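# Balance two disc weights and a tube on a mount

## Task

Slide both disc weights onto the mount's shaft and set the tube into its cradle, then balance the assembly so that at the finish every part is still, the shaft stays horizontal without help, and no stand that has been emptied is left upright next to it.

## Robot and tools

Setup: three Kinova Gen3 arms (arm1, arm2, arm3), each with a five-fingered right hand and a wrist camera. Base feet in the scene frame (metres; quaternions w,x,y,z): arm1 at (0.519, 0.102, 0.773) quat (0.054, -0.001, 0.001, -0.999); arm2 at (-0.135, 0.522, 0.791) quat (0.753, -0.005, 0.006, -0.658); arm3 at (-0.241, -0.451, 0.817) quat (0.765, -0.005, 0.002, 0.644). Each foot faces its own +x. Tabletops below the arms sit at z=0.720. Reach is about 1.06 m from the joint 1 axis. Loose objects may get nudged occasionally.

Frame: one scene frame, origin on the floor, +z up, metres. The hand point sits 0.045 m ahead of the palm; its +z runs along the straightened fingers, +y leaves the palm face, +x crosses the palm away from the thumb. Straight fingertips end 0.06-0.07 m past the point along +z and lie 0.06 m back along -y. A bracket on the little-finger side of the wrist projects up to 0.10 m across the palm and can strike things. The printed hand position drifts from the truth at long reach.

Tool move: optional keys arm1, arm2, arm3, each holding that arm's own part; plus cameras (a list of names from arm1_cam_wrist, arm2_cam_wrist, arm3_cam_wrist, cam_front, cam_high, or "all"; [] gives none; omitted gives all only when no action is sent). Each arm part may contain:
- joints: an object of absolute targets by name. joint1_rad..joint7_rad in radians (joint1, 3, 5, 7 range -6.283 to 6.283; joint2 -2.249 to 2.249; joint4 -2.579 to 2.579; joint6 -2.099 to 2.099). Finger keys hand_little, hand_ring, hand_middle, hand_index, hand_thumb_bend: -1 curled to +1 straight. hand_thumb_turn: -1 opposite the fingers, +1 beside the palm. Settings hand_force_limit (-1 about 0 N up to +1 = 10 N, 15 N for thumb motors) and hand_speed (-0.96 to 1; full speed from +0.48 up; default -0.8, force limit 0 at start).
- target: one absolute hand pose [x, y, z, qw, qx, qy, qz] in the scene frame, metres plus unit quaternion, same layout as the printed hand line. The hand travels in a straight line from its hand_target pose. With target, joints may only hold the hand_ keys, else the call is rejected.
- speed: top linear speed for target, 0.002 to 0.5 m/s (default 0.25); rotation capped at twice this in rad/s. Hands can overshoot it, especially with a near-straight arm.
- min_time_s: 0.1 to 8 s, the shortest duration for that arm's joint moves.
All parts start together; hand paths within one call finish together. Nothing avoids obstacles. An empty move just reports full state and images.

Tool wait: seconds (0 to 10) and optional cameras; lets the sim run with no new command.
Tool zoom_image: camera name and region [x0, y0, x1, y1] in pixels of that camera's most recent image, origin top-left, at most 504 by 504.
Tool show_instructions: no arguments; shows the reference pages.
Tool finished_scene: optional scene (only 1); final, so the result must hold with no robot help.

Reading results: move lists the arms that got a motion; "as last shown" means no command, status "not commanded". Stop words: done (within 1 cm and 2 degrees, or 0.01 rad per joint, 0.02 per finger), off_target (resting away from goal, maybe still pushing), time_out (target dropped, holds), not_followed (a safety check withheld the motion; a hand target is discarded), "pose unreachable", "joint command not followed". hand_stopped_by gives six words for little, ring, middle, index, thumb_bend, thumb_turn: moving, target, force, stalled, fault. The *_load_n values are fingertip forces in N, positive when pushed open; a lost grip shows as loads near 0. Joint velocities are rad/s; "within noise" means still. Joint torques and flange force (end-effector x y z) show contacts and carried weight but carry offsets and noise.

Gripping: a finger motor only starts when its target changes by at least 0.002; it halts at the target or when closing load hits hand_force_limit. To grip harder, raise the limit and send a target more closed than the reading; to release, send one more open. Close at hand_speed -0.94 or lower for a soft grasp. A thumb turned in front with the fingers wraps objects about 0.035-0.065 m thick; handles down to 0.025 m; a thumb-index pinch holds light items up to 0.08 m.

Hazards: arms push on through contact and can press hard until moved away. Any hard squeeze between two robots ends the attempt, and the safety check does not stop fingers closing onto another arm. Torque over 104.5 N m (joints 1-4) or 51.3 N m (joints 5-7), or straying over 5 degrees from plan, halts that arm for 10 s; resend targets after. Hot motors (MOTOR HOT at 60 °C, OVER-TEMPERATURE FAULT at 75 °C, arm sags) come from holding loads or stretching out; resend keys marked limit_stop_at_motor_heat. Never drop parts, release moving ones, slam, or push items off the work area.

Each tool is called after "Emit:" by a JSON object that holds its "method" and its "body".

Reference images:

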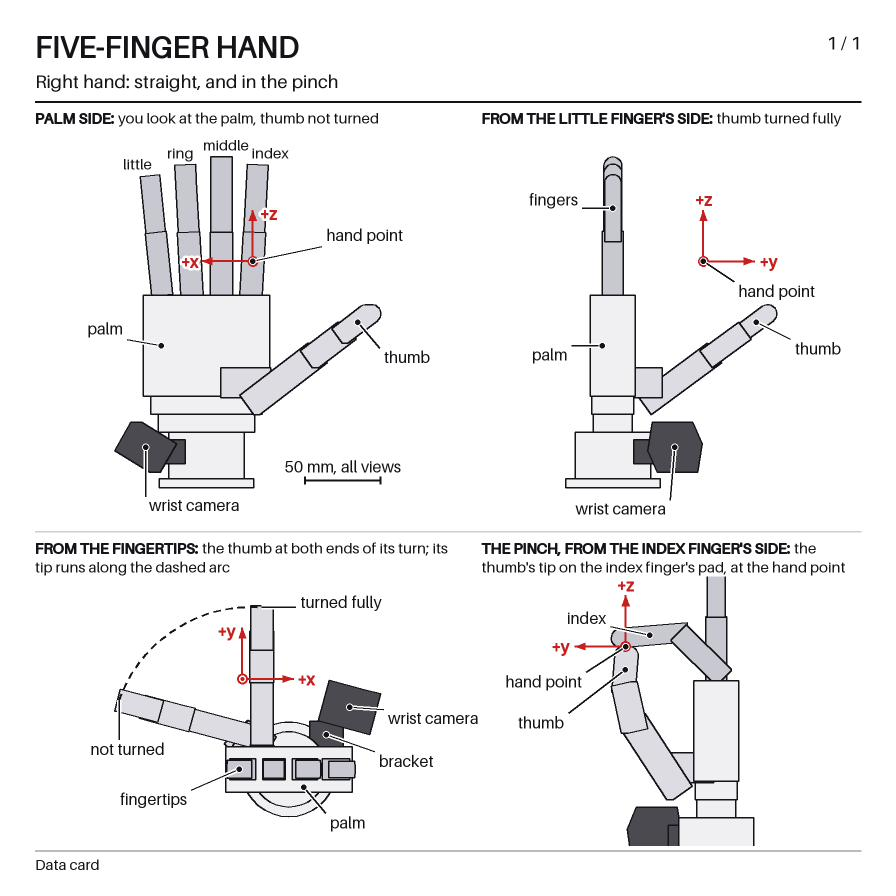

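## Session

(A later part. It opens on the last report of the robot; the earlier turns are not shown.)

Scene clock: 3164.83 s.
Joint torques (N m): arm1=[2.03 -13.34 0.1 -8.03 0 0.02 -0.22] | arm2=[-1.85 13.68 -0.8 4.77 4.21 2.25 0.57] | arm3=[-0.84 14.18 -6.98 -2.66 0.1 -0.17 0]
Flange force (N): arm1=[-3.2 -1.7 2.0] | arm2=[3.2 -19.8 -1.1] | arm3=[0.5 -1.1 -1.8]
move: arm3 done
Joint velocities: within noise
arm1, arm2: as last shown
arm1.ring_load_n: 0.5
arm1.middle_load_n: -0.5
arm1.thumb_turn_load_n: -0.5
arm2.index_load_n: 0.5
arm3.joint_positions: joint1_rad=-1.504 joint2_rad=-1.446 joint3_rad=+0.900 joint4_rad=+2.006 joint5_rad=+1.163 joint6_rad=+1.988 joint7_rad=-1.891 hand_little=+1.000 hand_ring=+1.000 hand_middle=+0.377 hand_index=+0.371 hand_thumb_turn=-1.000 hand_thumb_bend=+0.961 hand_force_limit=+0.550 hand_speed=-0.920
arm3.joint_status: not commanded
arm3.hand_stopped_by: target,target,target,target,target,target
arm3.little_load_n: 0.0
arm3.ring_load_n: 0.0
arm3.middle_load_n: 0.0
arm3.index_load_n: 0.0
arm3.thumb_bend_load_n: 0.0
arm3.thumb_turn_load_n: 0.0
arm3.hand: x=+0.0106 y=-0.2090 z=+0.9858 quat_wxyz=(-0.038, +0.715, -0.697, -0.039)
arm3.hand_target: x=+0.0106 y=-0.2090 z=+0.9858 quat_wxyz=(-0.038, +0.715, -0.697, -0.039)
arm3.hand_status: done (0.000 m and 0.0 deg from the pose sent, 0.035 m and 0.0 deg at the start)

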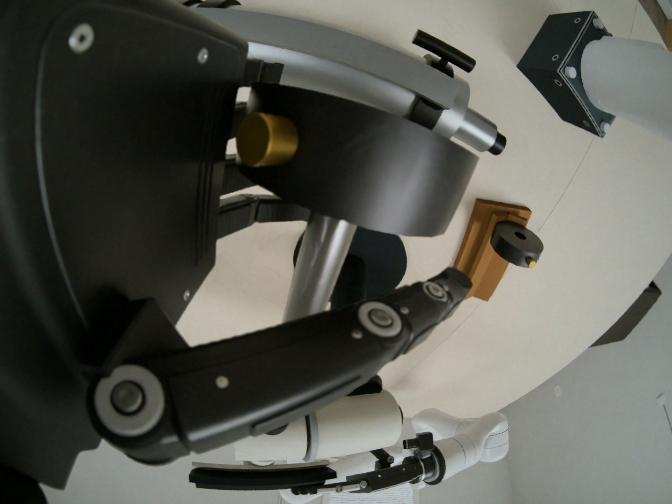

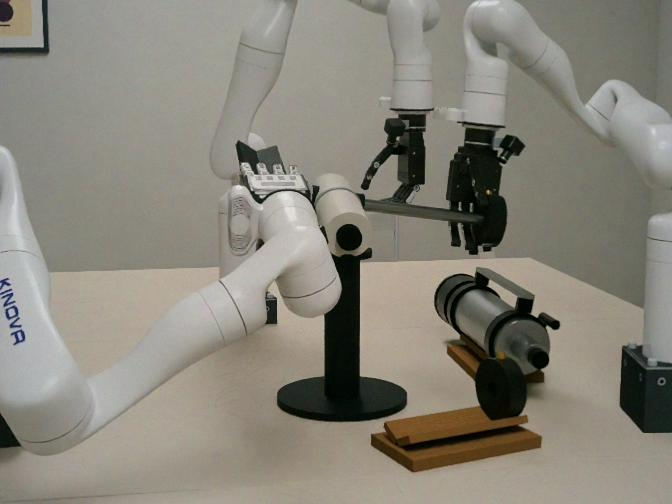

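Emit:
{"method": "move", "body": {"arm3": {"joints": {"hand_thumb_bend": 1.0, "hand_index": 1.0, "hand_middle": 1.0, "hand_speed": -0.7}}}}

Emit:
{"method": "move", "body": {"arm3": {"joints": {"hand_thumb_turn": 1.0, "hand_speed": -0.5}}, "cameras": ["arm3_cam_wrist", "cam_front", "cam_high"]}}

Emit:
{"method": "zoom_image", "body": {"camera": "cam_front", "region": [430, 160, 530, 250]}}

Emit:
{"method": "zoom_image", "body": {"camera": "cam_high", "region": [380, 170, 500, 270]}}

Scene clock: 3192.77 s.
Joint torques (N m): arm1=[2.05 -13.31 0.09 -7.98 0.04 -0.01 -0.22] | arm2=[-1.93 13.63 -0.74 4.87 4.19 2.23 0.6] | arm3=[-0.76 14.16 -7.01 -2.61 0.14 -0.16 0.02]
Flange force (N): arm1=[-3.1 -1.7 1.8] | arm2=[3.4 -19.9 -1.4] | arm3=[0.2 -1.1 -1.9]
move: arm3 done
Joint velocities: within noise
arm1, arm2: as last shown
arm1.ring_load_n: 0.0
arm1.middle_load_n: 0.0
arm1.thumb_turn_load_n: 0.0
arm2.thumb_turn_load_n: 0.5
arm3.joint_positions: joint1_rad=-1.504 joint2_rad=-1.446 joint3_rad=+0.900 joint4_rad=+2.006 joint5_rad=+1.163 joint6_rad=+1.988 joint7_rad=-1.891 hand_little=+1.000 hand_ring=+1.000 hand_middle=+1.000 hand_index=+1.000 hand_thumb_turn=-1.000 hand_thumb_bend=+1.000 hand_force_limit=+0.550 hand_speed=-0.700
arm3.joint_status: all done
arm3.hand_stopped_by: target,target,target,target,target,target
arm3.little_load_n: 0.0
arm3.ring_load_n: 0.0
arm3.middle_load_n: 0.0
arm3.index_load_n: 0.0
arm3.thumb_bend_load_n: -0.5
arm3.thumb_turn_load_n: 0.0
arm3.hand: x=+0.0106 y=-0.2090 z=+0.9858 quat_wxyz=(-0.038, +0.715, -0.697, -0.039)
arm3.hand_target: x=+0.0106 y=-0.2090 z=+0.9858 quat_wxyz=(-0.038, +0.715, -0.697, -0.039)
arm3.hand_status: not commanded
pictures: none

Scene clock: 3195.33 s.
Joint torques (N m): arm1=[1.98 -13.29 0.07 -8 0.02 0.03 -0.19] | arm2=[-1.98 13.77 -0.77 4.9 4.15 2.2 0.54] | arm3=[-0.85 14.11 -7.03 -2.73 0.12 -0.16 0.02]
Flange force (N): arm1=[-3.2 -1.6 1.9] | arm2=[3.3 -19.5 -1.6] | arm3=[0.5 -0.8 -1.8]
move: arm3 done
Joint velocities: within noise
arm1, arm2: as last shown
arm1.little_load_n: 0.5
arm2.middle_load_n: -0.5
arm2.thumb_turn_load_n: 0.0
arm3.joint_positions: joint1_rad=-1.504 joint2_rad=-1.446 joint3_rad=+0.900 joint4_rad=+2.006 joint5_rad=+1.163 joint6_rad=+1.988 joint7_rad=-1.891 hand_little=+1.000 hand_ring=+1.000 hand_middle=+1.000 hand_index=+1.000 hand_thumb_turn=+1.000 hand_thumb_bend=+1.000 hand_force_limit=+0.550 hand_speed=-0.500
arm3.joint_status: all done
arm3.hand_stopped_by: target,target,target,target,target,target
arm3.little_load_n: 0.0
arm3.ring_load_n: 0.0
arm3.middle_load_n: 0.0
arm3.index_load_n: 0.0
arm3.thumb_bend_load_n: 0.0
arm3.thumb_turn_load_n: 0.0
arm3.hand: x=+0.0106 y=-0.2090 z=+0.9858 quat_wxyz=(-0.038, +0.715, -0.697, -0.039)
arm3.hand_target: x=+0.0106 y=-0.2090 z=+0.9858 quat_wxyz=(-0.038, +0.715, -0.697, -0.039)
arm3.hand_status: not commanded

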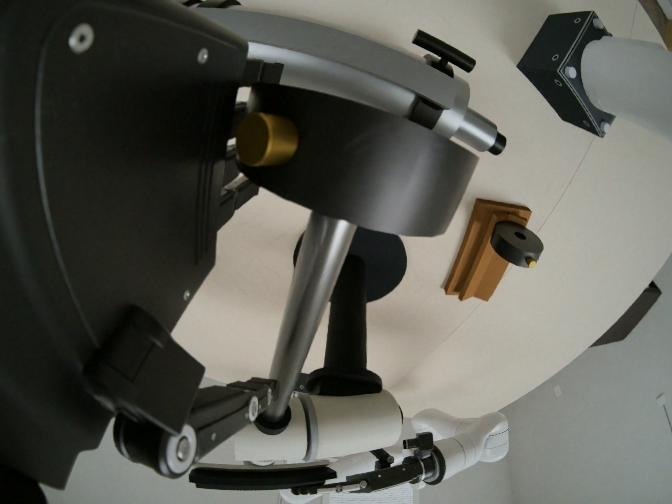

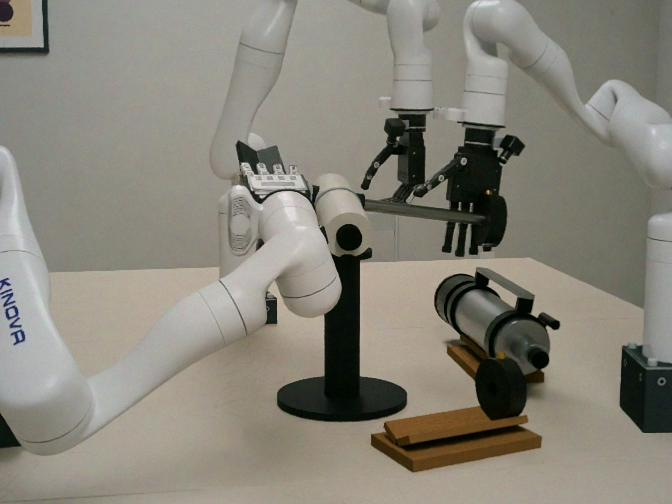

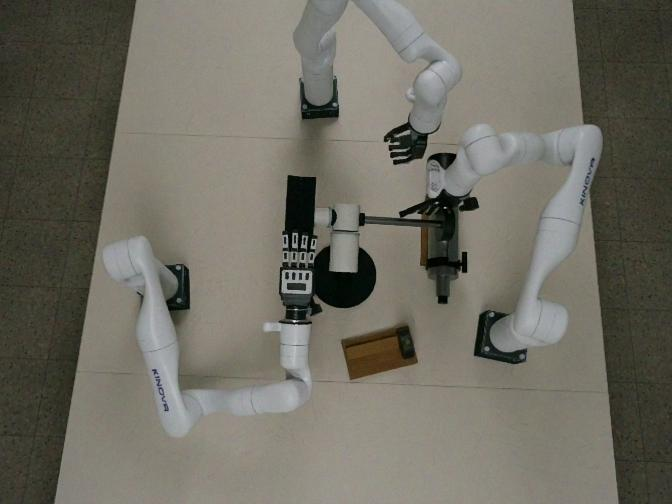

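Scaled by 5.040 from the camera's image (finer frame: 960x720).

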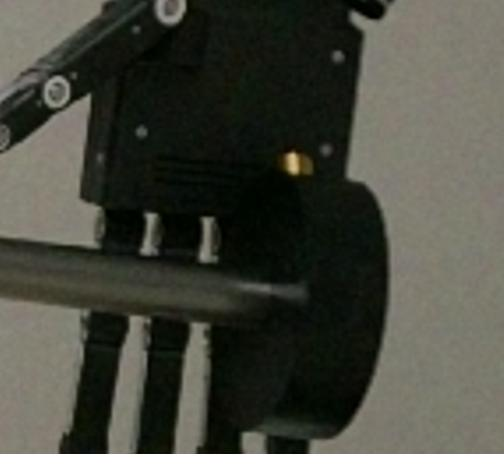

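Scaled by 4.200 from the camera's image (finer frame: 960x720).

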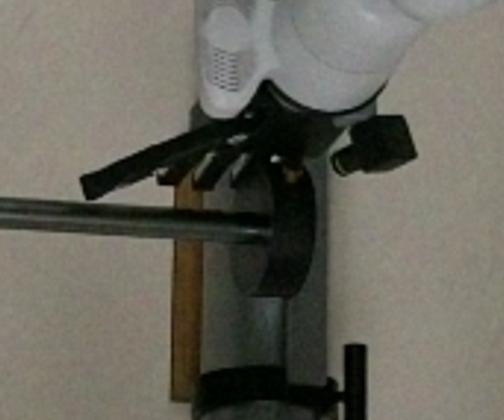

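Emit:
{"method": "move", "body": {"arm3": {"target": [0.0113, -0.2445, 0.9815, -0.0381, 0.7146, -0.6974, -0.0391], "speed": 0.04}, "cameras": ["arm3_cam_wrist", "cam_front", "cam_high"]}}

Emit:
{"method": "zoom_image", "body": {"camera": "cam_front", "region": [440, 170, 530, 250]}}

Emit:
{"method": "zoom_image", "body": {"camera": "cam_high", "region": [380, 170, 500, 270]}}

Scene clock: 3206.40 s.
Joint torques (N m): arm1=[2.03 -13.32 0.12 -8 0 0.05 -0.19] | arm2=[-2.02 13.75 -0.79 4.92 4.15 2.19 0.59] | arm3=[-0.8 13.94 -6.77 -2.85 0.12 -0.16 0.04]
Flange force (N): arm1=[-3.2 -1.7 2.0] | arm2=[3.3 -19.6 -1.7] | arm3=[0.4 -0.7 -1.7]
move: arm3 done
Joint velocities: within noise
arm1, arm2: as last shown
arm1.little_load_n: 0.0
arm1.middle_load_n: -0.5
arm1.index_load_n: 0.5
arm2.little_load_n: -0.5
arm2.middle_load_n: 0.0
arm3.joint_positions: joint1_rad=-1.417 joint2_rad=-1.470 joint3_rad=+0.866 joint4_rad=+2.057 joint5_rad=+1.131 joint6_rad=+2.006 joint7_rad=-1.864 hand_little=+1.000 hand_ring=+1.000 hand_middle=+1.000 hand_index=+1.000 hand_thumb_turn=+1.000 hand_thumb_bend=+1.000 hand_force_limit=+0.550 hand_speed=-0.500
arm3.joint_status: not commanded
arm3.hand_stopped_by: target,target,target,target,target,target
arm3.little_load_n: 0.0
arm3.ring_load_n: 0.0
arm3.middle_load_n: 0.0
arm3.index_load_n: 0.0
arm3.thumb_bend_load_n: 0.0
arm3.thumb_turn_load_n: 0.0
arm3.hand: x=+0.0113 y=-0.2445 z=+0.9815 quat_wxyz=(-0.038, +0.715, -0.697, -0.039)
arm3.hand_target: x=+0.0113 y=-0.2445 z=+0.9815 quat_wxyz=(-0.038, +0.715, -0.697, -0.039)
arm3.hand_status: done (0.000 m and 0.0 deg from the pose sent, 0.036 m and 0.0 deg at the start)

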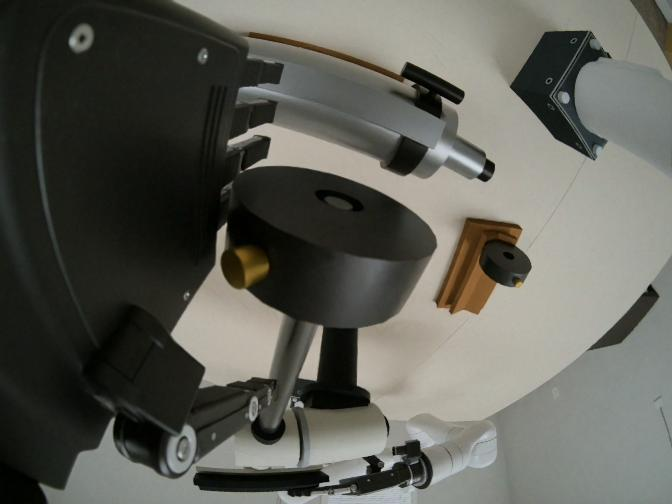

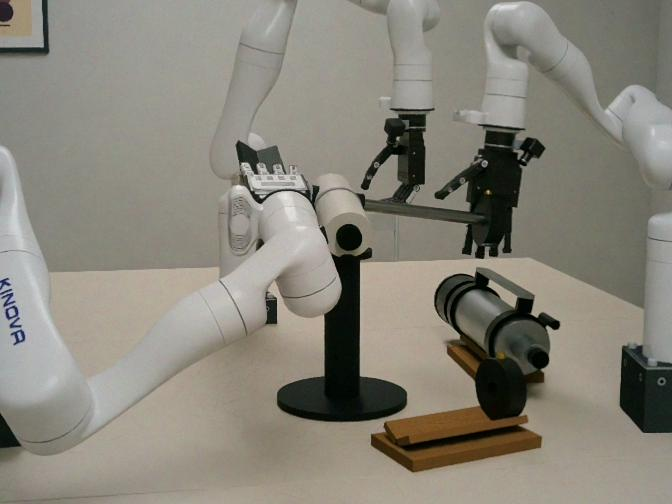

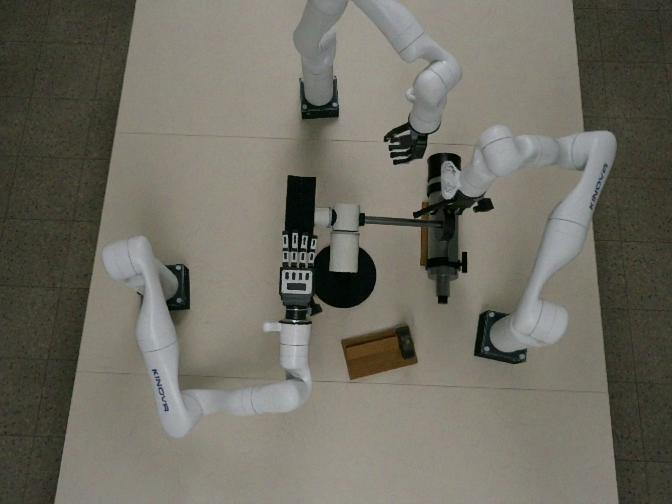

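Scaled by 5.600 from the camera's image (finer frame: 960x720).

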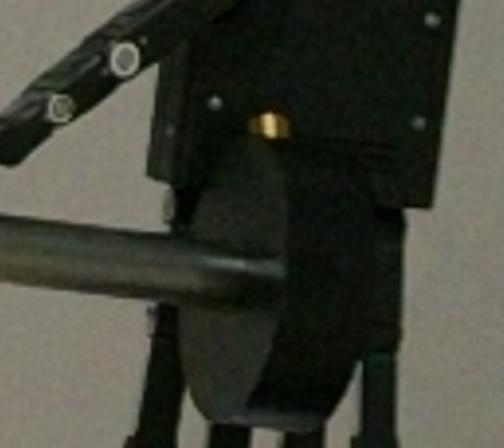

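Scaled by 4.200 from the camera's image (finer frame: 960x720).

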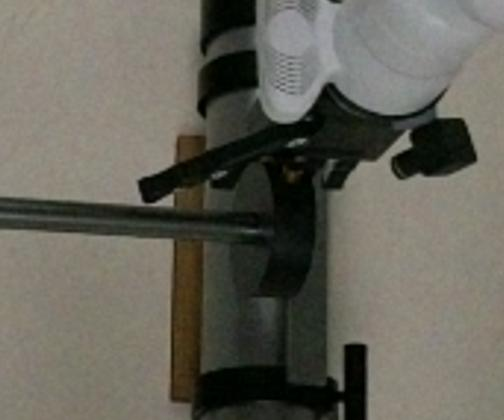

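Emit:
{"method": "move", "body": {"arm3": {"joints": {"hand_thumb_turn": -1.0, "hand_speed": -0.6, "hand_force_limit": 0.2}}, "cameras": ["arm3_cam_wrist"]}}

Emit:
{"method": "move", "body": {"arm3": {"joints": {"hand_index": 0.30, "hand_middle": 0.30, "hand_speed": -0.88, "hand_force_limit": 0.6}}, "cameras": ["arm3_cam_wrist"]}}

Scene clock: 3217.17 s.
Joint torques (N m): arm1=[2.03 -13.31 0.09 -8.01 0.02 0.02 -0.21] | arm2=[-1.99 13.67 -0.8 4.84 4.15 2.24 0.56] | arm3=[-0.75 13.96 -6.71 -2.87 0.17 -0.12 0.05]
Flange force (N): arm1=[-3.2 -1.6 1.9] | arm2=[3.1 -19.7 -1.4] | arm3=[0.4 -0.4 -1.8]
move: arm3 done
Joint velocities: within noise
arm1, arm2: as last shown
arm1.ring_load_n: 0.5
arm1.middle_load_n: 0.0
arm1.index_load_n: 0.0
arm2.little_load_n: 0.0
arm3.joint_positions: joint1_rad=-1.417 joint2_rad=-1.470 joint3_rad=+0.866 joint4_rad=+2.057 joint5_rad=+1.131 joint6_rad=+2.006 joint7_rad=-1.864 hand_little=+1.000 hand_ring=+1.000 hand_middle=+1.000 hand_index=+1.000 hand_thumb_turn=-1.000 hand_thumb_bend=+1.000 hand_force_limit=+0.200 hand_speed=-0.600
arm3.joint_status: all done
arm3.hand_stopped_by: target,target,target,target,target,target
arm3.little_load_n: 0.0
arm3.ring_load_n: 0.0
arm3.middle_load_n: 0.0
arm3.index_load_n: 0.0
arm3.thumb_bend_load_n: 0.0
arm3.thumb_turn_load_n: 0.0
arm3.hand: x=+0.0113 y=-0.2445 z=+0.9815 quat_wxyz=(-0.038, +0.715, -0.697, -0.039)
arm3.hand_target: x=+0.0113 y=-0.2445 z=+0.9815 quat_wxyz=(-0.038, +0.715, -0.697, -0.039)
arm3.hand_status: not commanded

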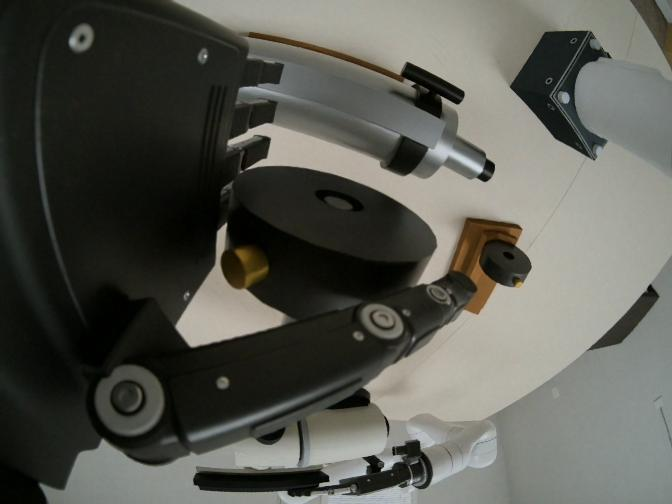

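Scene clock: 3219.53 s.
Joint torques (N m): arm1=[2.02 -13.29 0.07 -7.98 0.02 0.01 -0.21] | arm2=[0.34 14.67 -7.39 3.38 -1.85 -0.5 -0.05] | arm3=[-4.18 13.38 -8.54 -1.75 -4.65 -2.71 0.33]
Flange force (N): arm1=[-3.1 -1.7 1.8] | arm2=[2.0 -1.3 -0.2] | arm3=[2.2 -17.3 5.2]
move: arm3 off_target
Joint velocities: within noise
arm1.joint_positions: joint1_rad=-0.700 joint2_rad=+0.300 joint3_rad=+0.000 joint4_rad=+1.700 joint5_rad=+0.000 joint6_rad=+1.140 joint7_rad=-5.500 hand_little=+0.000 hand_ring=+0.000 hand_middle=+0.000 hand_index=+0.000 hand_thumb_turn=-1.000 hand_thumb_bend=+0.500 hand_force_limit=-0.100 hand_speed=-0.850
arm1.joint_status: not commanded
arm1.hand_stopped_by: target,target,target,target,target,target
arm1.little_load_n: 0.0
arm1.ring_load_n: 0.0
arm1.middle_load_n: 0.0
arm1.index_load_n: 0.0
arm1.thumb_bend_load_n: 0.0
arm1.thumb_turn_load_n: 0.0
arm1.hand: x=+0.2473 y=-0.1171 z=+1.0069 quat_wxyz=(-0.002, -0.010, +1.000, +0.000)
arm1.hand_target: x=+0.2473 y=-0.1171 z=+1.0069 quat_wxyz=(-0.002, -0.010, +1.000, +0.000)
arm1.hand_status: not commanded
arm2.joint_positions: joint1_rad=-1.735 joint2_rad=-2.074 joint3_rad=+1.157 joint4_rad=+1.663 joint5_rad=+0.333 joint6_rad=+1.312 joint7_rad=+1.211 hand_little=+1.000 hand_ring=+1.000 hand_middle=+1.000 hand_index=+1.000 hand_thumb_turn=-1.000 hand_thumb_bend=+1.000 hand_force_limit=+0.300 hand_speed=-0.300
arm2.joint_status: not commanded
arm2.hand_stopped_by: target,target,target,target,target,target
arm2.little_load_n: 0.0
arm2.ring_load_n: 0.0
arm2.middle_load_n: -0.5
arm2.index_load_n: 0.0
arm2.thumb_bend_load_n: 0.0
arm2.thumb_turn_load_n: 0.0
arm2.hand: x=-0.0970 y=+0.1460 z=+1.0105 quat_wxyz=(-0.558, +0.435, -0.435, +0.557)
arm2.hand_target: x=-0.0970 y=+0.1460 z=+1.0105 quat_wxyz=(-0.558, +0.435, -0.435, +0.557)
arm2.hand_status: not commanded
arm3.joint_positions: joint1_rad=-1.417 joint2_rad=-1.470 joint3_rad=+0.866 joint4_rad=+2.057 joint5_rad=+1.131 joint6_rad=+2.006 joint7_rad=-1.864 hand_little=+1.000 hand_ring=+1.000 hand_middle=+0.346 hand_index=+0.334 hand_thumb_turn=-1.000 hand_thumb_bend=+1.000 hand_force_limit=+0.600 hand_speed=-0.880
arm3.joint_status: hand_middle off_target (ended at +0.346, target +0.300); hand_index off_target (ended at +0.334, target +0.300); the others done
arm3.hand_stopped_by: target,target,force,force,target,target
arm3.little_load_n: 0.0
arm3.ring_load_n: 0.0
arm3.middle_load_n: 8.5
arm3.index_load_n: 8.5
arm3.thumb_bend_load_n: 0.5
arm3.thumb_turn_load_n: 0.0
arm3.hand: x=+0.0113 y=-0.2445 z=+0.9815 quat_wxyz=(-0.038, +0.715, -0.697, -0.039)
arm3.hand_target: x=+0.0113 y=-0.2445 z=+0.9815 quat_wxyz=(-0.038, +0.715, -0.697, -0.039)
arm3.hand_status: not commanded

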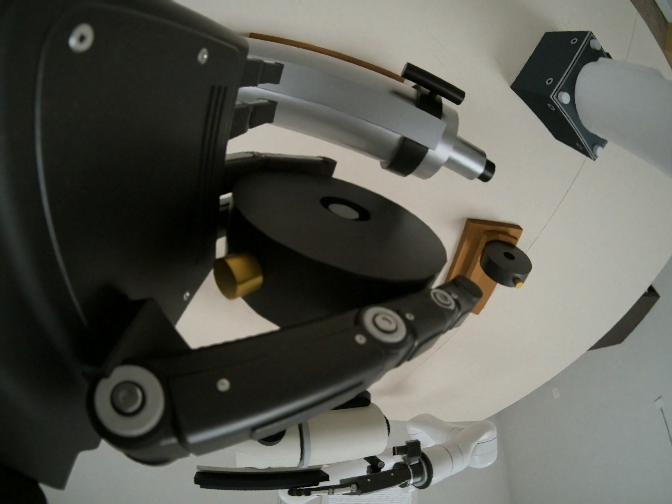

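Emit:
{"method": "move", "body": {"arm3": {"joints": {"hand_thumb_bend": 0.86, "hand_speed": -0.9, "hand_force_limit": 0.55}}, "cameras": ["arm3_cam_wrist", "cam_front", "cam_high"]}}

Emit:
{"method": "zoom_image", "body": {"camera": "cam_high", "region": [380, 170, 500, 270]}}

Scene clock: 3228.07 s.
Joint torques (N m): arm1=[2.04 -13.33 0.08 -7.99 0.05 0.03 -0.21] | arm2=[0.34 14.63 -7.34 3.34 -1.91 -0.47 -0.04] | arm3=[-3.53 13.96 -8.95 -2.55 -3.61 -2.45 0.15]
Flange force (N): arm1=[-3.1 -1.7 1.9] | arm2=[1.9 -1.3 0.0] | arm3=[2.5 -13.8 6.3]
move: arm3 off_target
Joint velocities: within noise
arm1, arm2: as last shown
arm1.thumb_bend_load_n: -0.5
arm2.middle_load_n: 0.0
arm3.joint_positions: joint1_rad=-1.417 joint2_rad=-1.470 joint3_rad=+0.866 joint4_rad=+2.057 joint5_rad=+1.131 joint6_rad=+2.006 joint7_rad=-1.864 hand_little=+1.000 hand_ring=+1.000 hand_middle=+0.346 hand_index=+0.334 hand_thumb_turn=-1.000 hand_thumb_bend=+0.907 hand_force_limit=+0.550 hand_speed=-0.900
arm3.joint_status: hand_thumb_bend off_target (ended at +0.907, target +0.860); the others done
arm3.hand_stopped_by: target,target,force,force,force,target
arm3.little_load_n: 0.0
arm3.ring_load_n: 0.0
arm3.middle_load_n: 9.0
arm3.index_load_n: 9.0
arm3.thumb_bend_load_n: 11.5
arm3.thumb_turn_load_n: 0.0
arm3.hand: x=+0.0113 y=-0.2445 z=+0.9815 quat_wxyz=(-0.038, +0.715, -0.697, -0.039)
arm3.hand_target: x=+0.0113 y=-0.2445 z=+0.9815 quat_wxyz=(-0.038, +0.715, -0.697, -0.039)
arm3.hand_status: not commanded

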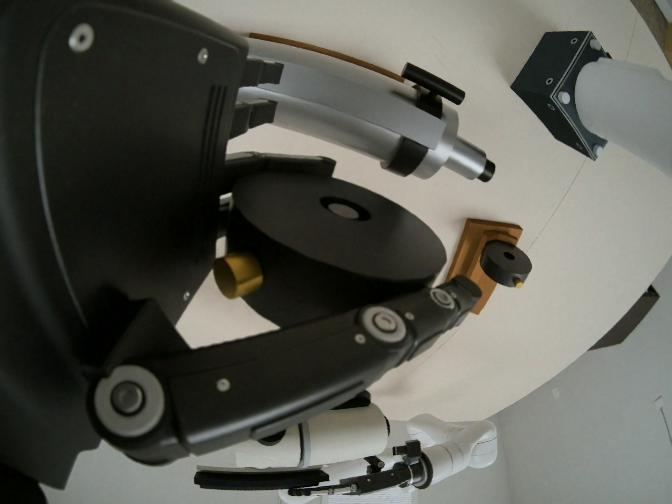

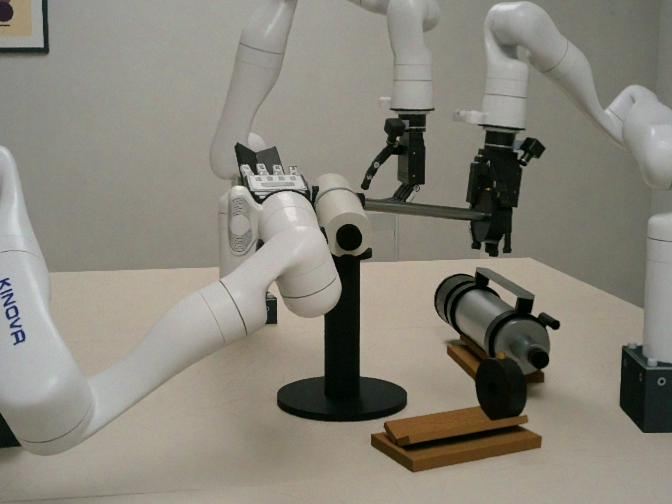

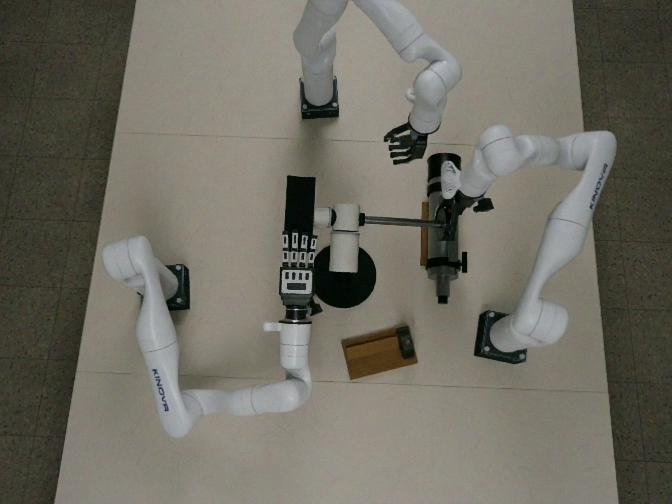

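Scaled by 4.200 from the camera's image (finer frame: 960x720).

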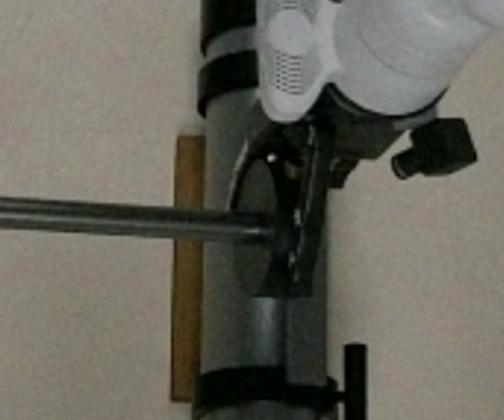

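Emit:
{"method": "move", "body": {"arm3": {"target": [0.0123, -0.2445, 0.982, -0.0381, 0.7146, -0.6974, -0.0391], "speed": 0.02}}}

Scene clock: 3238.60 s.
Joint torques (N m): arm1=[2.03 -13.3 0.09 -7.99 0.03 0.03 -0.21] | arm2=[0.44 14.66 -7.4 3.34 -1.94 -0.45 -0.02] | arm3=[-0.71 16.07 -9.85 -4.86 -0.3 -0.94 -0.03]
Flange force (N): arm1=[-3.2 -1.7 1.9] | arm2=[2.0 -1.2 0.2] | arm3=[1.4 -0.8 10.2]
move: arm3 done
Joint velocities: within noise
arm1, arm2: as last shown
arm3.joint_positions: joint1_rad=-1.417 joint2_rad=-1.470 joint3_rad=+0.866 joint4_rad=+2.054 joint5_rad=+1.132 joint6_rad=+2.008 joint7_rad=-1.860 hand_little=+1.000 hand_ring=+1.000 hand_middle=+0.346 hand_index=+0.334 hand_thumb_turn=-1.000 hand_thumb_bend=+0.907 hand_force_limit=+0.550 hand_speed=-0.900
arm3.joint_status: not commanded
arm3.hand_stopped_by: target,target,force,force,force,target
arm3.little_load_n: 0.0
arm3.ring_load_n: 0.0
arm3.middle_load_n: 8.0
arm3.index_load_n: 8.5
arm3.thumb_bend_load_n: 12.0
arm3.thumb_turn_load_n: 0.0
arm3.hand: x=+0.0123 y=-0.2445 z=+0.9820 quat_wxyz=(-0.038, +0.715, -0.697, -0.039)
arm3.hand_target: x=+0.0123 y=-0.2445 z=+0.9820 quat_wxyz=(-0.038, +0.715, -0.697, -0.039)
arm3.hand_status: done (0.000 m and 0.0 deg from the pose sent, 0.001 m and 0.0 deg at the start)
pictures: none

Emit:
{"method": "move", "body": {"arm3": {"target": [0.0121, -0.230, 0.9835, -0.0381, 0.7146, -0.6974, -0.0391], "speed": 0.02}}}

Emit:
{"method": "move", "body": {"arm3": {"target": [0.0118, -0.210, 0.9855, -0.0381, 0.7146, -0.6974, -0.0391], "speed": 0.02}, "cameras": ["arm3_cam_wrist", "cam_front", "cam_high"]}}

Emit:
{"method": "zoom_image", "body": {"camera": "cam_high", "region": [380, 170, 500, 270]}}

Scene clock: 3247.80 s.
Joint torques (N m): arm1=[2.01 -13.36 0.1 -7.97 0.02 0.01 -0.22] | arm2=[0.33 14.65 -7.37 3.42 -1.87 -0.4 -0.01] | arm3=[-0.81 16 -9.83 -4.65 -0.19 -0.95 -0.03]
Flange force (N): arm1=[-3.0 -1.8 1.9] | arm2=[2.0 -1.4 0.0] | arm3=[1.6 -0.6 9.1]
move: arm3 done
Joint velocities: within noise
arm1, arm2: as last shown
arm1.thumb_bend_load_n: 0.0
arm3.joint_positions: joint1_rad=-1.452 joint2_rad=-1.460 joint3_rad=+0.880 joint4_rad=+2.034 joint5_rad=+1.146 joint6_rad=+2.000 joint7_rad=-1.873 hand_little=+1.000 hand_ring=+1.000 hand_middle=+0.346 hand_index=+0.334 hand_thumb_turn=-1.000 hand_thumb_bend=+0.907 hand_force_limit=+0.550 hand_speed=-0.900
arm3.joint_status: not commanded
arm3.hand_stopped_by: target,target,force,force,force,target
arm3.little_load_n: 0.0
arm3.ring_load_n: 0.0
arm3.middle_load_n: 8.0
arm3.index_load_n: 8.0
arm3.thumb_bend_load_n: 12.0
arm3.thumb_turn_load_n: 0.0
arm3.hand: x=+0.0121 y=-0.2300 z=+0.9835 quat_wxyz=(-0.038, +0.715, -0.697, -0.039)
arm3.hand_target: x=+0.0121 y=-0.2300 z=+0.9835 quat_wxyz=(-0.038, +0.715, -0.697, -0.039)
arm3.hand_status: done (0.000 m and 0.0 deg from the pose sent, 0.015 m and 0.0 deg at the start)
pictures: none

Scene clock: 3249.30 s.
Joint torques (N m): arm1=[2.02 -13.36 0.07 -7.98 0.04 0.02 -0.2] | arm2=[0.41 14.7 -7.26 3.35 -1.92 -0.45 0.02] | arm3=[-0.81 16.37 -10.09 -4.49 -0.25 -0.96 -0.01]
Flange force (N): arm1=[-3.1 -1.8 1.9] | arm2=[2.0 -1.4 0.1] | arm3=[1.6 -0.9 9.5]
move: arm3 done
Joint velocities: within noise
arm1, arm2: as last shown
arm1.little_load_n: 0.5
arm1.index_load_n: 0.5
arm3.joint_positions: joint1_rad=-1.501 joint2_rad=-1.448 joint3_rad=+0.900 joint4_rad=+2.005 joint5_rad=+1.165 joint6_rad=+1.990 joint7_rad=-1.886 hand_little=+1.000 hand_ring=+1.000 hand_middle=+0.346 hand_index=+0.334 hand_thumb_turn=-1.000 hand_thumb_bend=+0.907 hand_force_limit=+0.550 hand_speed=-0.900
arm3.joint_status: not commanded
arm3.hand_stopped_by: target,target,force,force,force,target
arm3.little_load_n: 0.0
arm3.ring_load_n: 0.0
arm3.middle_load_n: 7.5
arm3.index_load_n: 8.5
arm3.thumb_bend_load_n: 12.0
arm3.thumb_turn_load_n: 0.0
arm3.hand: x=+0.0118 y=-0.2100 z=+0.9855 quat_wxyz=(-0.038, +0.715, -0.697, -0.039)
arm3.hand_target: x=+0.0118 y=-0.2100 z=+0.9855 quat_wxyz=(-0.038, +0.715, -0.697, -0.039)
arm3.hand_status: done (0.000 m and 0.0 deg from the pose sent, 0.020 m and 0.0 deg at the start)

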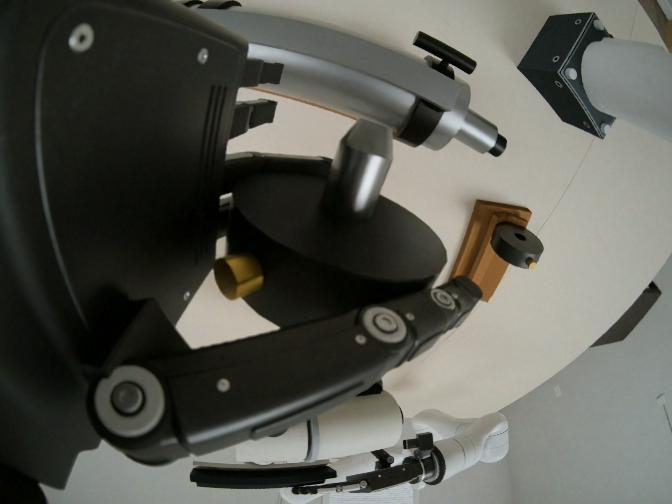

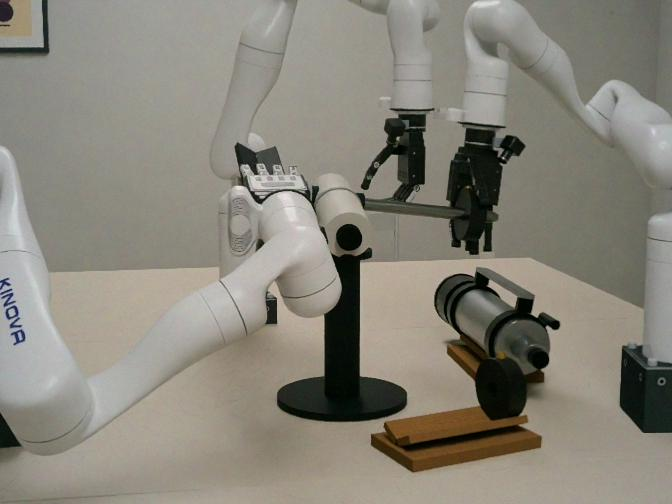

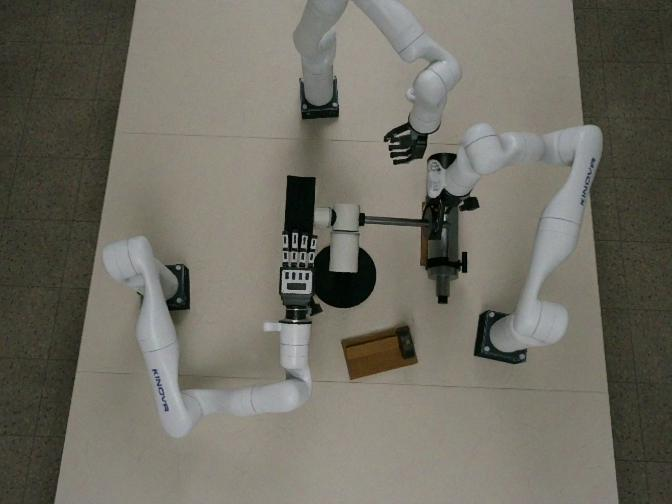

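Scaled by 4.200 from the camera's image (finer frame: 960x720).

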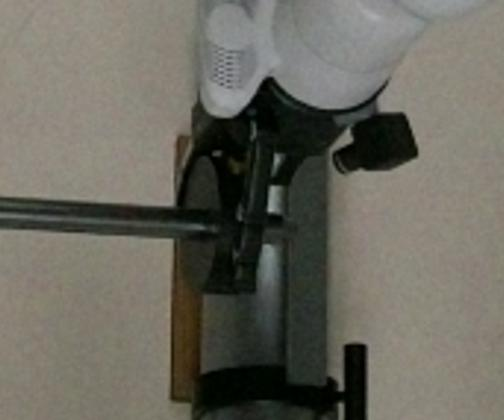

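Emit:
{"method": "move", "body": {"arm3": {"target": [0.0114, -0.170, 0.9896, -0.0381, 0.7146, -0.6974, -0.0391], "speed": 0.03}}}

Emit:
{"method": "move", "body": {"arm3": {"target": [0.0115, -0.130, 0.9937, -0.0381, 0.7146, -0.6974, -0.0391], "speed": 0.03}}}

Emit:
{"method": "move", "body": {"arm3": {"target": [0.0118, -0.095, 0.9973, -0.0381, 0.7146, -0.6974, -0.0391], "speed": 0.03}, "cameras": ["arm3_cam_wrist", "cam_front", "cam_high"]}}

Emit:
{"method": "zoom_image", "body": {"camera": "cam_high", "region": [320, 170, 440, 270]}}

Scene clock: 3258.57 s.
Joint torques (N m): arm1=[2.02 -13.34 0.03 -8.01 0 0.06 -0.19] | arm2=[0.37 14.63 -7.35 3.42 -1.96 -0.45 -0.01] | arm3=[-0.89 16.86 -10.59 -4.04 -0.15 -1 -0.09]
Flange force (N): arm1=[-3.2 -1.7 2.1] | arm2=[2.1 -1.3 0.0] | arm3=[1.7 -1.4 8.9]
move: arm3 done
Joint velocities: within noise
arm1, arm2: as last shown
arm1.little_load_n: 0.0
arm3.joint_positions: joint1_rad=-1.596 joint2_rad=-1.425 joint3_rad=+0.940 joint4_rad=+1.936 joint5_rad=+1.205 joint6_rad=+1.974 joint7_rad=-1.903 hand_little=+1.000 hand_ring=+1.000 hand_middle=+0.346 hand_index=+0.334 hand_thumb_turn=-1.000 hand_thumb_bend=+0.907 hand_force_limit=+0.550 hand_speed=-0.900
arm3.joint_status: not commanded
arm3.hand_stopped_by: target,target,force,force,force,target
arm3.little_load_n: 0.0
arm3.ring_load_n: 0.0
arm3.middle_load_n: 8.0
arm3.index_load_n: 8.5
arm3.thumb_bend_load_n: 12.5
arm3.thumb_turn_load_n: 0.0
arm3.hand: x=+0.0114 y=-0.1700 z=+0.9896 quat_wxyz=(-0.038, +0.715, -0.697, -0.039)
arm3.hand_target: x=+0.0114 y=-0.1700 z=+0.9896 quat_wxyz=(-0.038, +0.715, -0.697, -0.039)
arm3.hand_status: done (0.000 m and 0.0 deg from the pose sent, 0.040 m and 0.0 deg at the start)
pictures: none

Scene clock: 3260.40 s.
Joint torques (N m): arm1=[2.02 -13.33 0.07 -7.99 0.02 0.04 -0.21] | arm2=[0.32 14.64 -7.21 3.49 -1.88 -0.42 0] | arm3=[0.33 18.55 -11.59 -5.12 1.53 -1.05 -0.22]
Flange force (N): arm1=[-3.1 -1.7 2.0] | arm2=[2.3 -1.6 -0.2] | arm3=[3.5 4.3 10.5]
move: arm3 done
Joint velocities: within noise
arm1, arm2: as last shown
arm1.index_load_n: 0.0
arm3.joint_positions: joint1_rad=-1.688 joint2_rad=-1.406 joint3_rad=+0.978 joint4_rad=+1.856 joint5_rad=+1.246 joint6_rad=+1.961 joint7_rad=-1.905 hand_little=+1.000 hand_ring=+1.000 hand_middle=+0.346 hand_index=+0.334 hand_thumb_turn=-1.000 hand_thumb_bend=+0.907 hand_force_limit=+0.550 hand_speed=-0.900
arm3.joint_status: not commanded
arm3.hand_stopped_by: target,target,force,force,force,target
arm3.little_load_n: 0.0
arm3.ring_load_n: 0.0
arm3.middle_load_n: 7.5
arm3.index_load_n: 8.0
arm3.thumb_bend_load_n: 12.5
arm3.thumb_turn_load_n: -0.5
arm3.hand: x=+0.0115 y=-0.1300 z=+0.9937 quat_wxyz=(-0.038, +0.715, -0.697, -0.039)
arm3.hand_target: x=+0.0115 y=-0.1300 z=+0.9937 quat_wxyz=(-0.038, +0.715, -0.697, -0.039)
arm3.hand_status: done (0.000 m and 0.0 deg from the pose sent, 0.040 m and 0.0 deg at the start)
pictures: none

Scene clock: 3262.07 s.
Joint torques (N m): arm1=[2.05 -13.33 0.1 -7.96 0.04 0.05 -0.18] | arm2=[-0.57 14.23 -4.42 4.34 0.58 1.11 0.26] | arm3=[1.73 17.93 -9.34 -5.77 4.6 -1.14 -0.55]
Flange force (N): arm1=[-3.2 -1.9 2.0] | arm2=[3.4 -9.5 0.0] | arm3=[7.6 12.1 1.4]
move: arm3 done
Joint velocities: within noise
arm1, arm2: as last shown
arm2.little_load_n: -0.5
arm2.middle_load_n: -0.5
arm2.index_load_n: 0.5
arm3.joint_positions: joint1_rad=-1.768 joint2_rad=-1.390 joint3_rad=+1.011 joint4_rad=+1.776 joint5_rad=+1.283 joint6_rad=+1.952 joint7_rad=-1.895 hand_little=+1.000 hand_ring=+1.000 hand_middle=+0.346 hand_index=+0.334 hand_thumb_turn=-1.000 hand_thumb_bend=+0.907 hand_force_limit=+0.550 hand_speed=-0.900
arm3.joint_status: not commanded
arm3.hand_stopped_by: target,target,force,force,force,target
arm3.little_load_n: 0.0
arm3.ring_load_n: 0.0
arm3.middle_load_n: 6.5
arm3.index_load_n: 7.0
arm3.thumb_bend_load_n: 12.5
arm3.thumb_turn_load_n: -1.0
arm3.hand: x=+0.0118 y=-0.0950 z=+0.9973 quat_wxyz=(-0.038, +0.715, -0.697, -0.039)
arm3.hand_target: x=+0.0118 y=-0.0950 z=+0.9973 quat_wxyz=(-0.038, +0.715, -0.697, -0.039)
arm3.hand_status: done (0.000 m and 0.0 deg from the pose sent, 0.035 m and 0.0 deg at the start)

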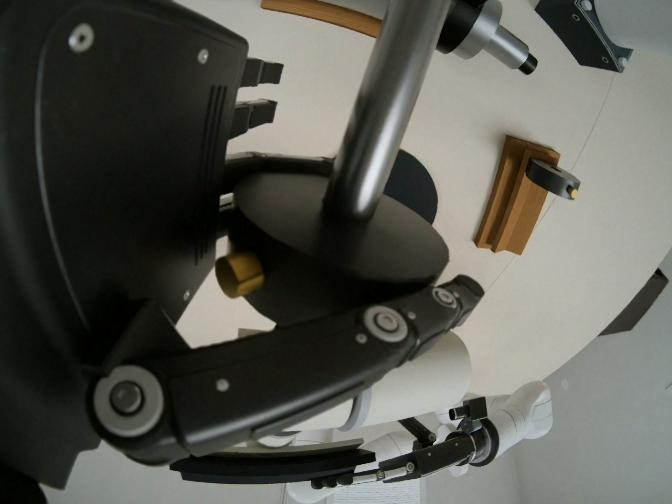

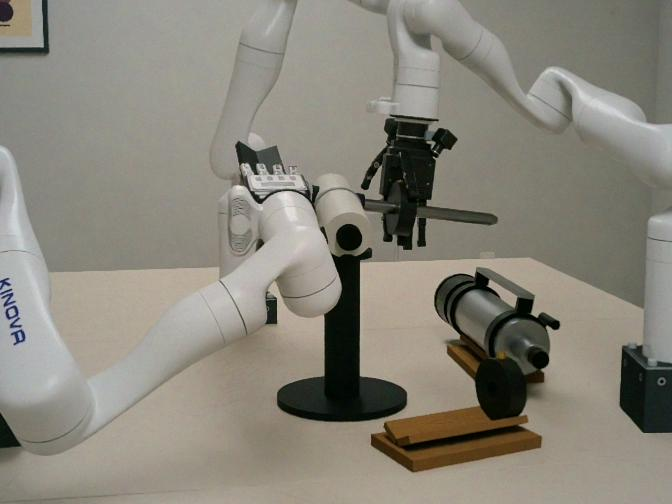

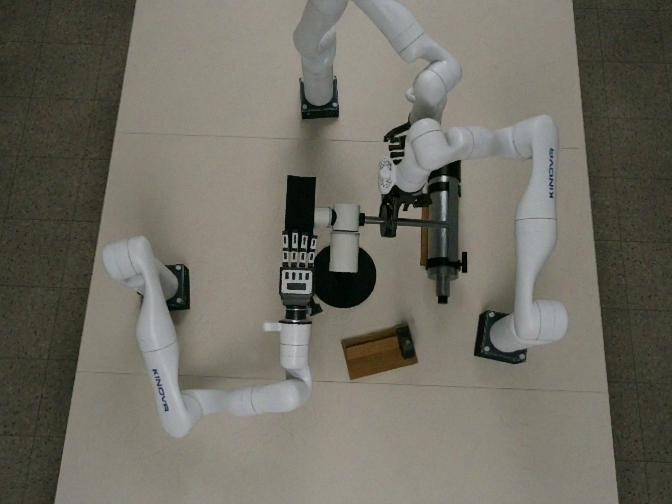

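Scaled by 4.200 from the camera's image (finer frame: 960x720).

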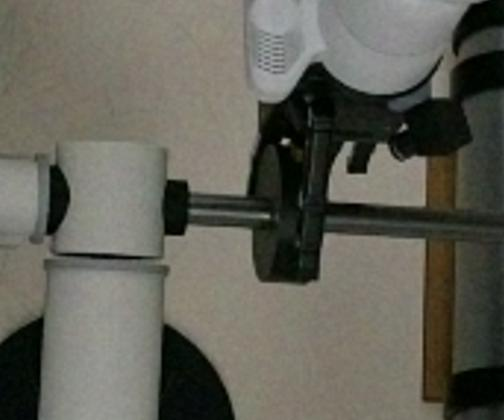

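Emit:
{"method": "move", "body": {"arm3": {"target": [0.0104, -0.095, 0.9988, -0.0381, 0.7146, -0.6974, -0.0391], "speed": 0.02}}}

Scene clock: 3281.60 s.
Joint torques (N m): arm1=[2.03 -13.33 0.11 -7.97 0.03 0.03 -0.21] | arm2=[0.39 14.64 -7.33 3.41 -1.86 -0.44 -0.01] | arm3=[-0.79 18.77 -11.76 -3.43 -0.42 -0.97 -0.03]
Flange force (N): arm1=[-3.1 -1.8 1.9] | arm2=[2.2 -1.5 0.0] | arm3=[1.2 -1.7 10.6]
move: arm3 done
Joint velocities: within noise
arm1.joint_positions: joint1_rad=-0.700 joint2_rad=+0.300 joint3_rad=+0.000 joint4_rad=+1.700 joint5_rad=+0.000 joint6_rad=+1.140 joint7_rad=-5.500 hand_little=+0.000 hand_ring=+0.000 hand_middle=+0.000 hand_index=+0.000 hand_thumb_turn=-1.000 hand_thumb_bend=+0.500 hand_force_limit=-0.100 hand_speed=-0.850
arm1.joint_status: not commanded
arm1.hand_stopped_by: target,target,target,target,target,target
arm1.little_load_n: 0.0
arm1.ring_load_n: 0.0
arm1.middle_load_n: 0.0
arm1.index_load_n: 0.0
arm1.thumb_bend_load_n: 0.0
arm1.thumb_turn_load_n: 0.0
arm1.hand: x=+0.2473 y=-0.1171 z=+1.0069 quat_wxyz=(-0.002, -0.010, +1.000, +0.000)
arm1.hand_target: x=+0.2473 y=-0.1171 z=+1.0069 quat_wxyz=(-0.002, -0.010, +1.000, +0.000)
arm1.hand_status: not commanded
arm2.joint_positions: joint1_rad=-1.735 joint2_rad=-2.074 joint3_rad=+1.157 joint4_rad=+1.663 joint5_rad=+0.333 joint6_rad=+1.312 joint7_rad=+1.211 hand_little=+1.000 hand_ring=+1.000 hand_middle=+1.000 hand_index=+1.000 hand_thumb_turn=-1.000 hand_thumb_bend=+1.000 hand_force_limit=+0.300 hand_speed=-0.300
arm2.joint_status: not commanded
arm2.hand_stopped_by: target,target,target,target,target,target
arm2.little_load_n: 0.0
arm2.ring_load_n: 0.0
arm2.middle_load_n: 0.0
arm2.index_load_n: 0.0
arm2.thumb_bend_load_n: 0.0
arm2.thumb_turn_load_n: 0.0
arm2.hand: x=-0.0970 y=+0.1460 z=+1.0105 quat_wxyz=(-0.558, +0.435, -0.435, +0.557)
arm2.hand_target: x=-0.0970 y=+0.1460 z=+1.0105 quat_wxyz=(-0.558, +0.435, -0.435, +0.557)
arm2.hand_status: not commanded
arm3.joint_positions: joint1_rad=-1.769 joint2_rad=-1.387 joint3_rad=+1.009 joint4_rad=+1.777 joint5_rad=+1.279 joint6_rad=+1.953 joint7_rad=-1.899 hand_little=+1.000 hand_ring=+1.000 hand_middle=+0.346 hand_index=+0.334 hand_thumb_turn=-1.000 hand_thumb_bend=+0.907 hand_force_limit=+0.550 hand_speed=-0.900
arm3.joint_status: not commanded
arm3.hand_stopped_by: target,target,force,force,force,target
arm3.little_load_n: 0.0
arm3.ring_load_n: 0.0
arm3.middle_load_n: 8.5
arm3.index_load_n: 8.5
arm3.thumb_bend_load_n: 12.0
arm3.thumb_turn_load_n: 0.0
arm3.hand: x=+0.0104 y=-0.0950 z=+0.9988 quat_wxyz=(-0.038, +0.715, -0.697, -0.039)
arm3.hand_target: x=+0.0104 y=-0.0950 z=+0.9988 quat_wxyz=(-0.038, +0.715, -0.697, -0.039)
arm3.hand_status: done (0.000 m and 0.0 deg from the pose sent, 0.002 m and 0.0 deg at the start)
pictures: none

Emit:
{"method": "move", "body": {"arm3": {"target": [0.0100, -0.062, 1.0022, -0.0381, 0.7146, -0.6974, -0.0391], "speed": 0.02}, "cameras": ["arm3_cam_wrist", "cam_front", "cam_high"]}}

Emit:
{"method": "zoom_image", "body": {"camera": "cam_high", "region": [320, 170, 440, 270]}}

Scene clock: 3287.50 s.
Joint torques (N m): arm1=[2.04 -13.31 0.08 -8.01 0.02 0.01 -0.19] | arm2=[0.06 14.51 -6.52 3.73 -1.26 -0.01 0.13] | arm3=[-1.27 18 -10.43 -2.85 0.49 -1.35 -0.19]
Flange force (N): arm1=[-3.2 -1.7 1.9] | arm2=[2.5 -3.7 -0.2] | arm3=[3.3 -0.9 3.8]
move: arm3 done
Joint velocities: within noise
arm1, arm2: as last shown
arm3.joint_positions: joint1_rad=-1.843 joint2_rad=-1.372 joint3_rad=+1.038 joint4_rad=+1.696 joint5_rad=+1.313 joint6_rad=+1.945 joint7_rad=-1.884 hand_little=+1.000 hand_ring=+1.000 hand_middle=+0.346 hand_index=+0.334 hand_thumb_turn=-1.000 hand_thumb_bend=+0.907 hand_force_limit=+0.550 hand_speed=-0.900
arm3.joint_status: not commanded
arm3.hand_stopped_by: target,target,force,force,force,target
arm3.little_load_n: 0.5
arm3.ring_load_n: 0.0
arm3.middle_load_n: 7.5
arm3.index_load_n: 7.5
arm3.thumb_bend_load_n: 12.5
arm3.thumb_turn_load_n: -1.0
arm3.hand: x=+0.0100 y=-0.0620 z=+1.0022 quat_wxyz=(-0.038, +0.715, -0.697, -0.039)
arm3.hand_target: x=+0.0100 y=-0.0620 z=+1.0022 quat_wxyz=(-0.038, +0.715, -0.697, -0.039)
arm3.hand_status: done (0.000 m and 0.0 deg from the pose sent, 0.033 m and 0.0 deg at the start)

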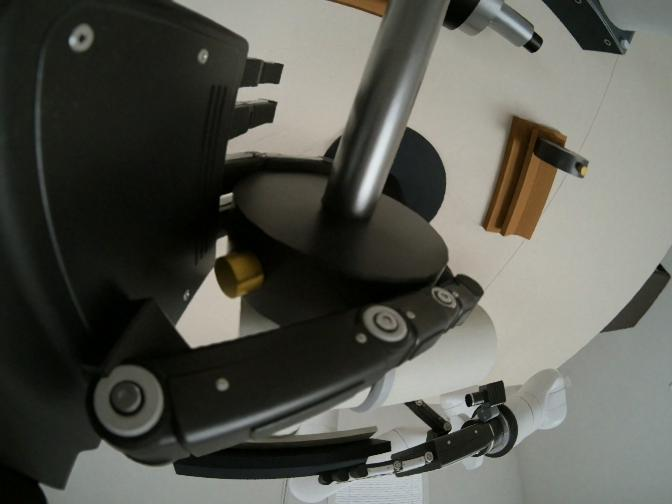

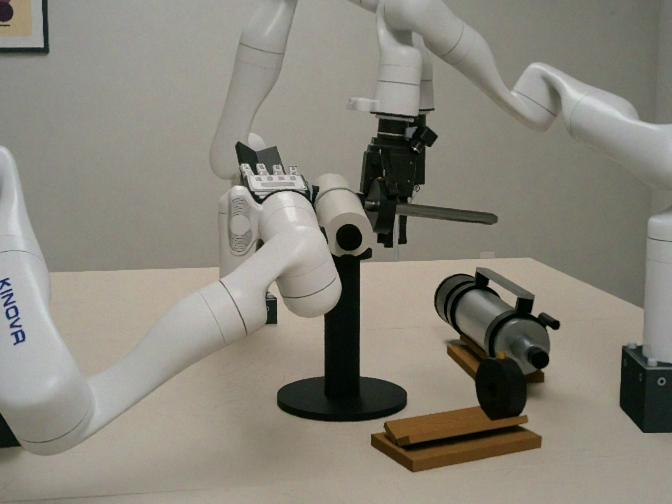

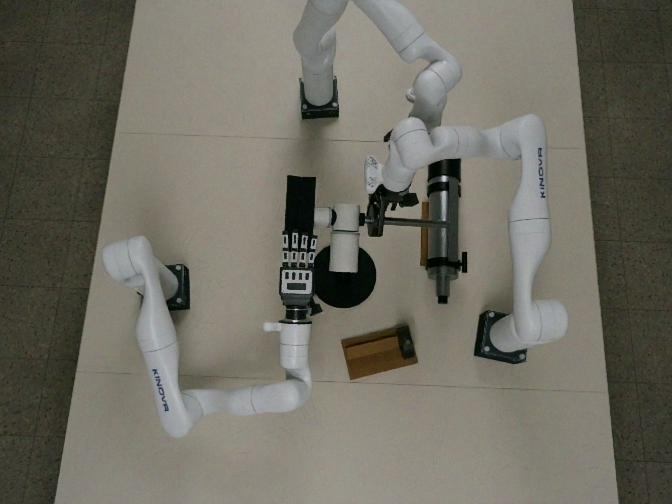

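Scaled by 4.200 from the camera's image (finer frame: 960x720).

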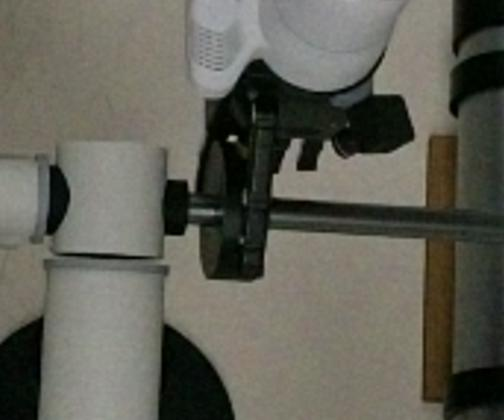

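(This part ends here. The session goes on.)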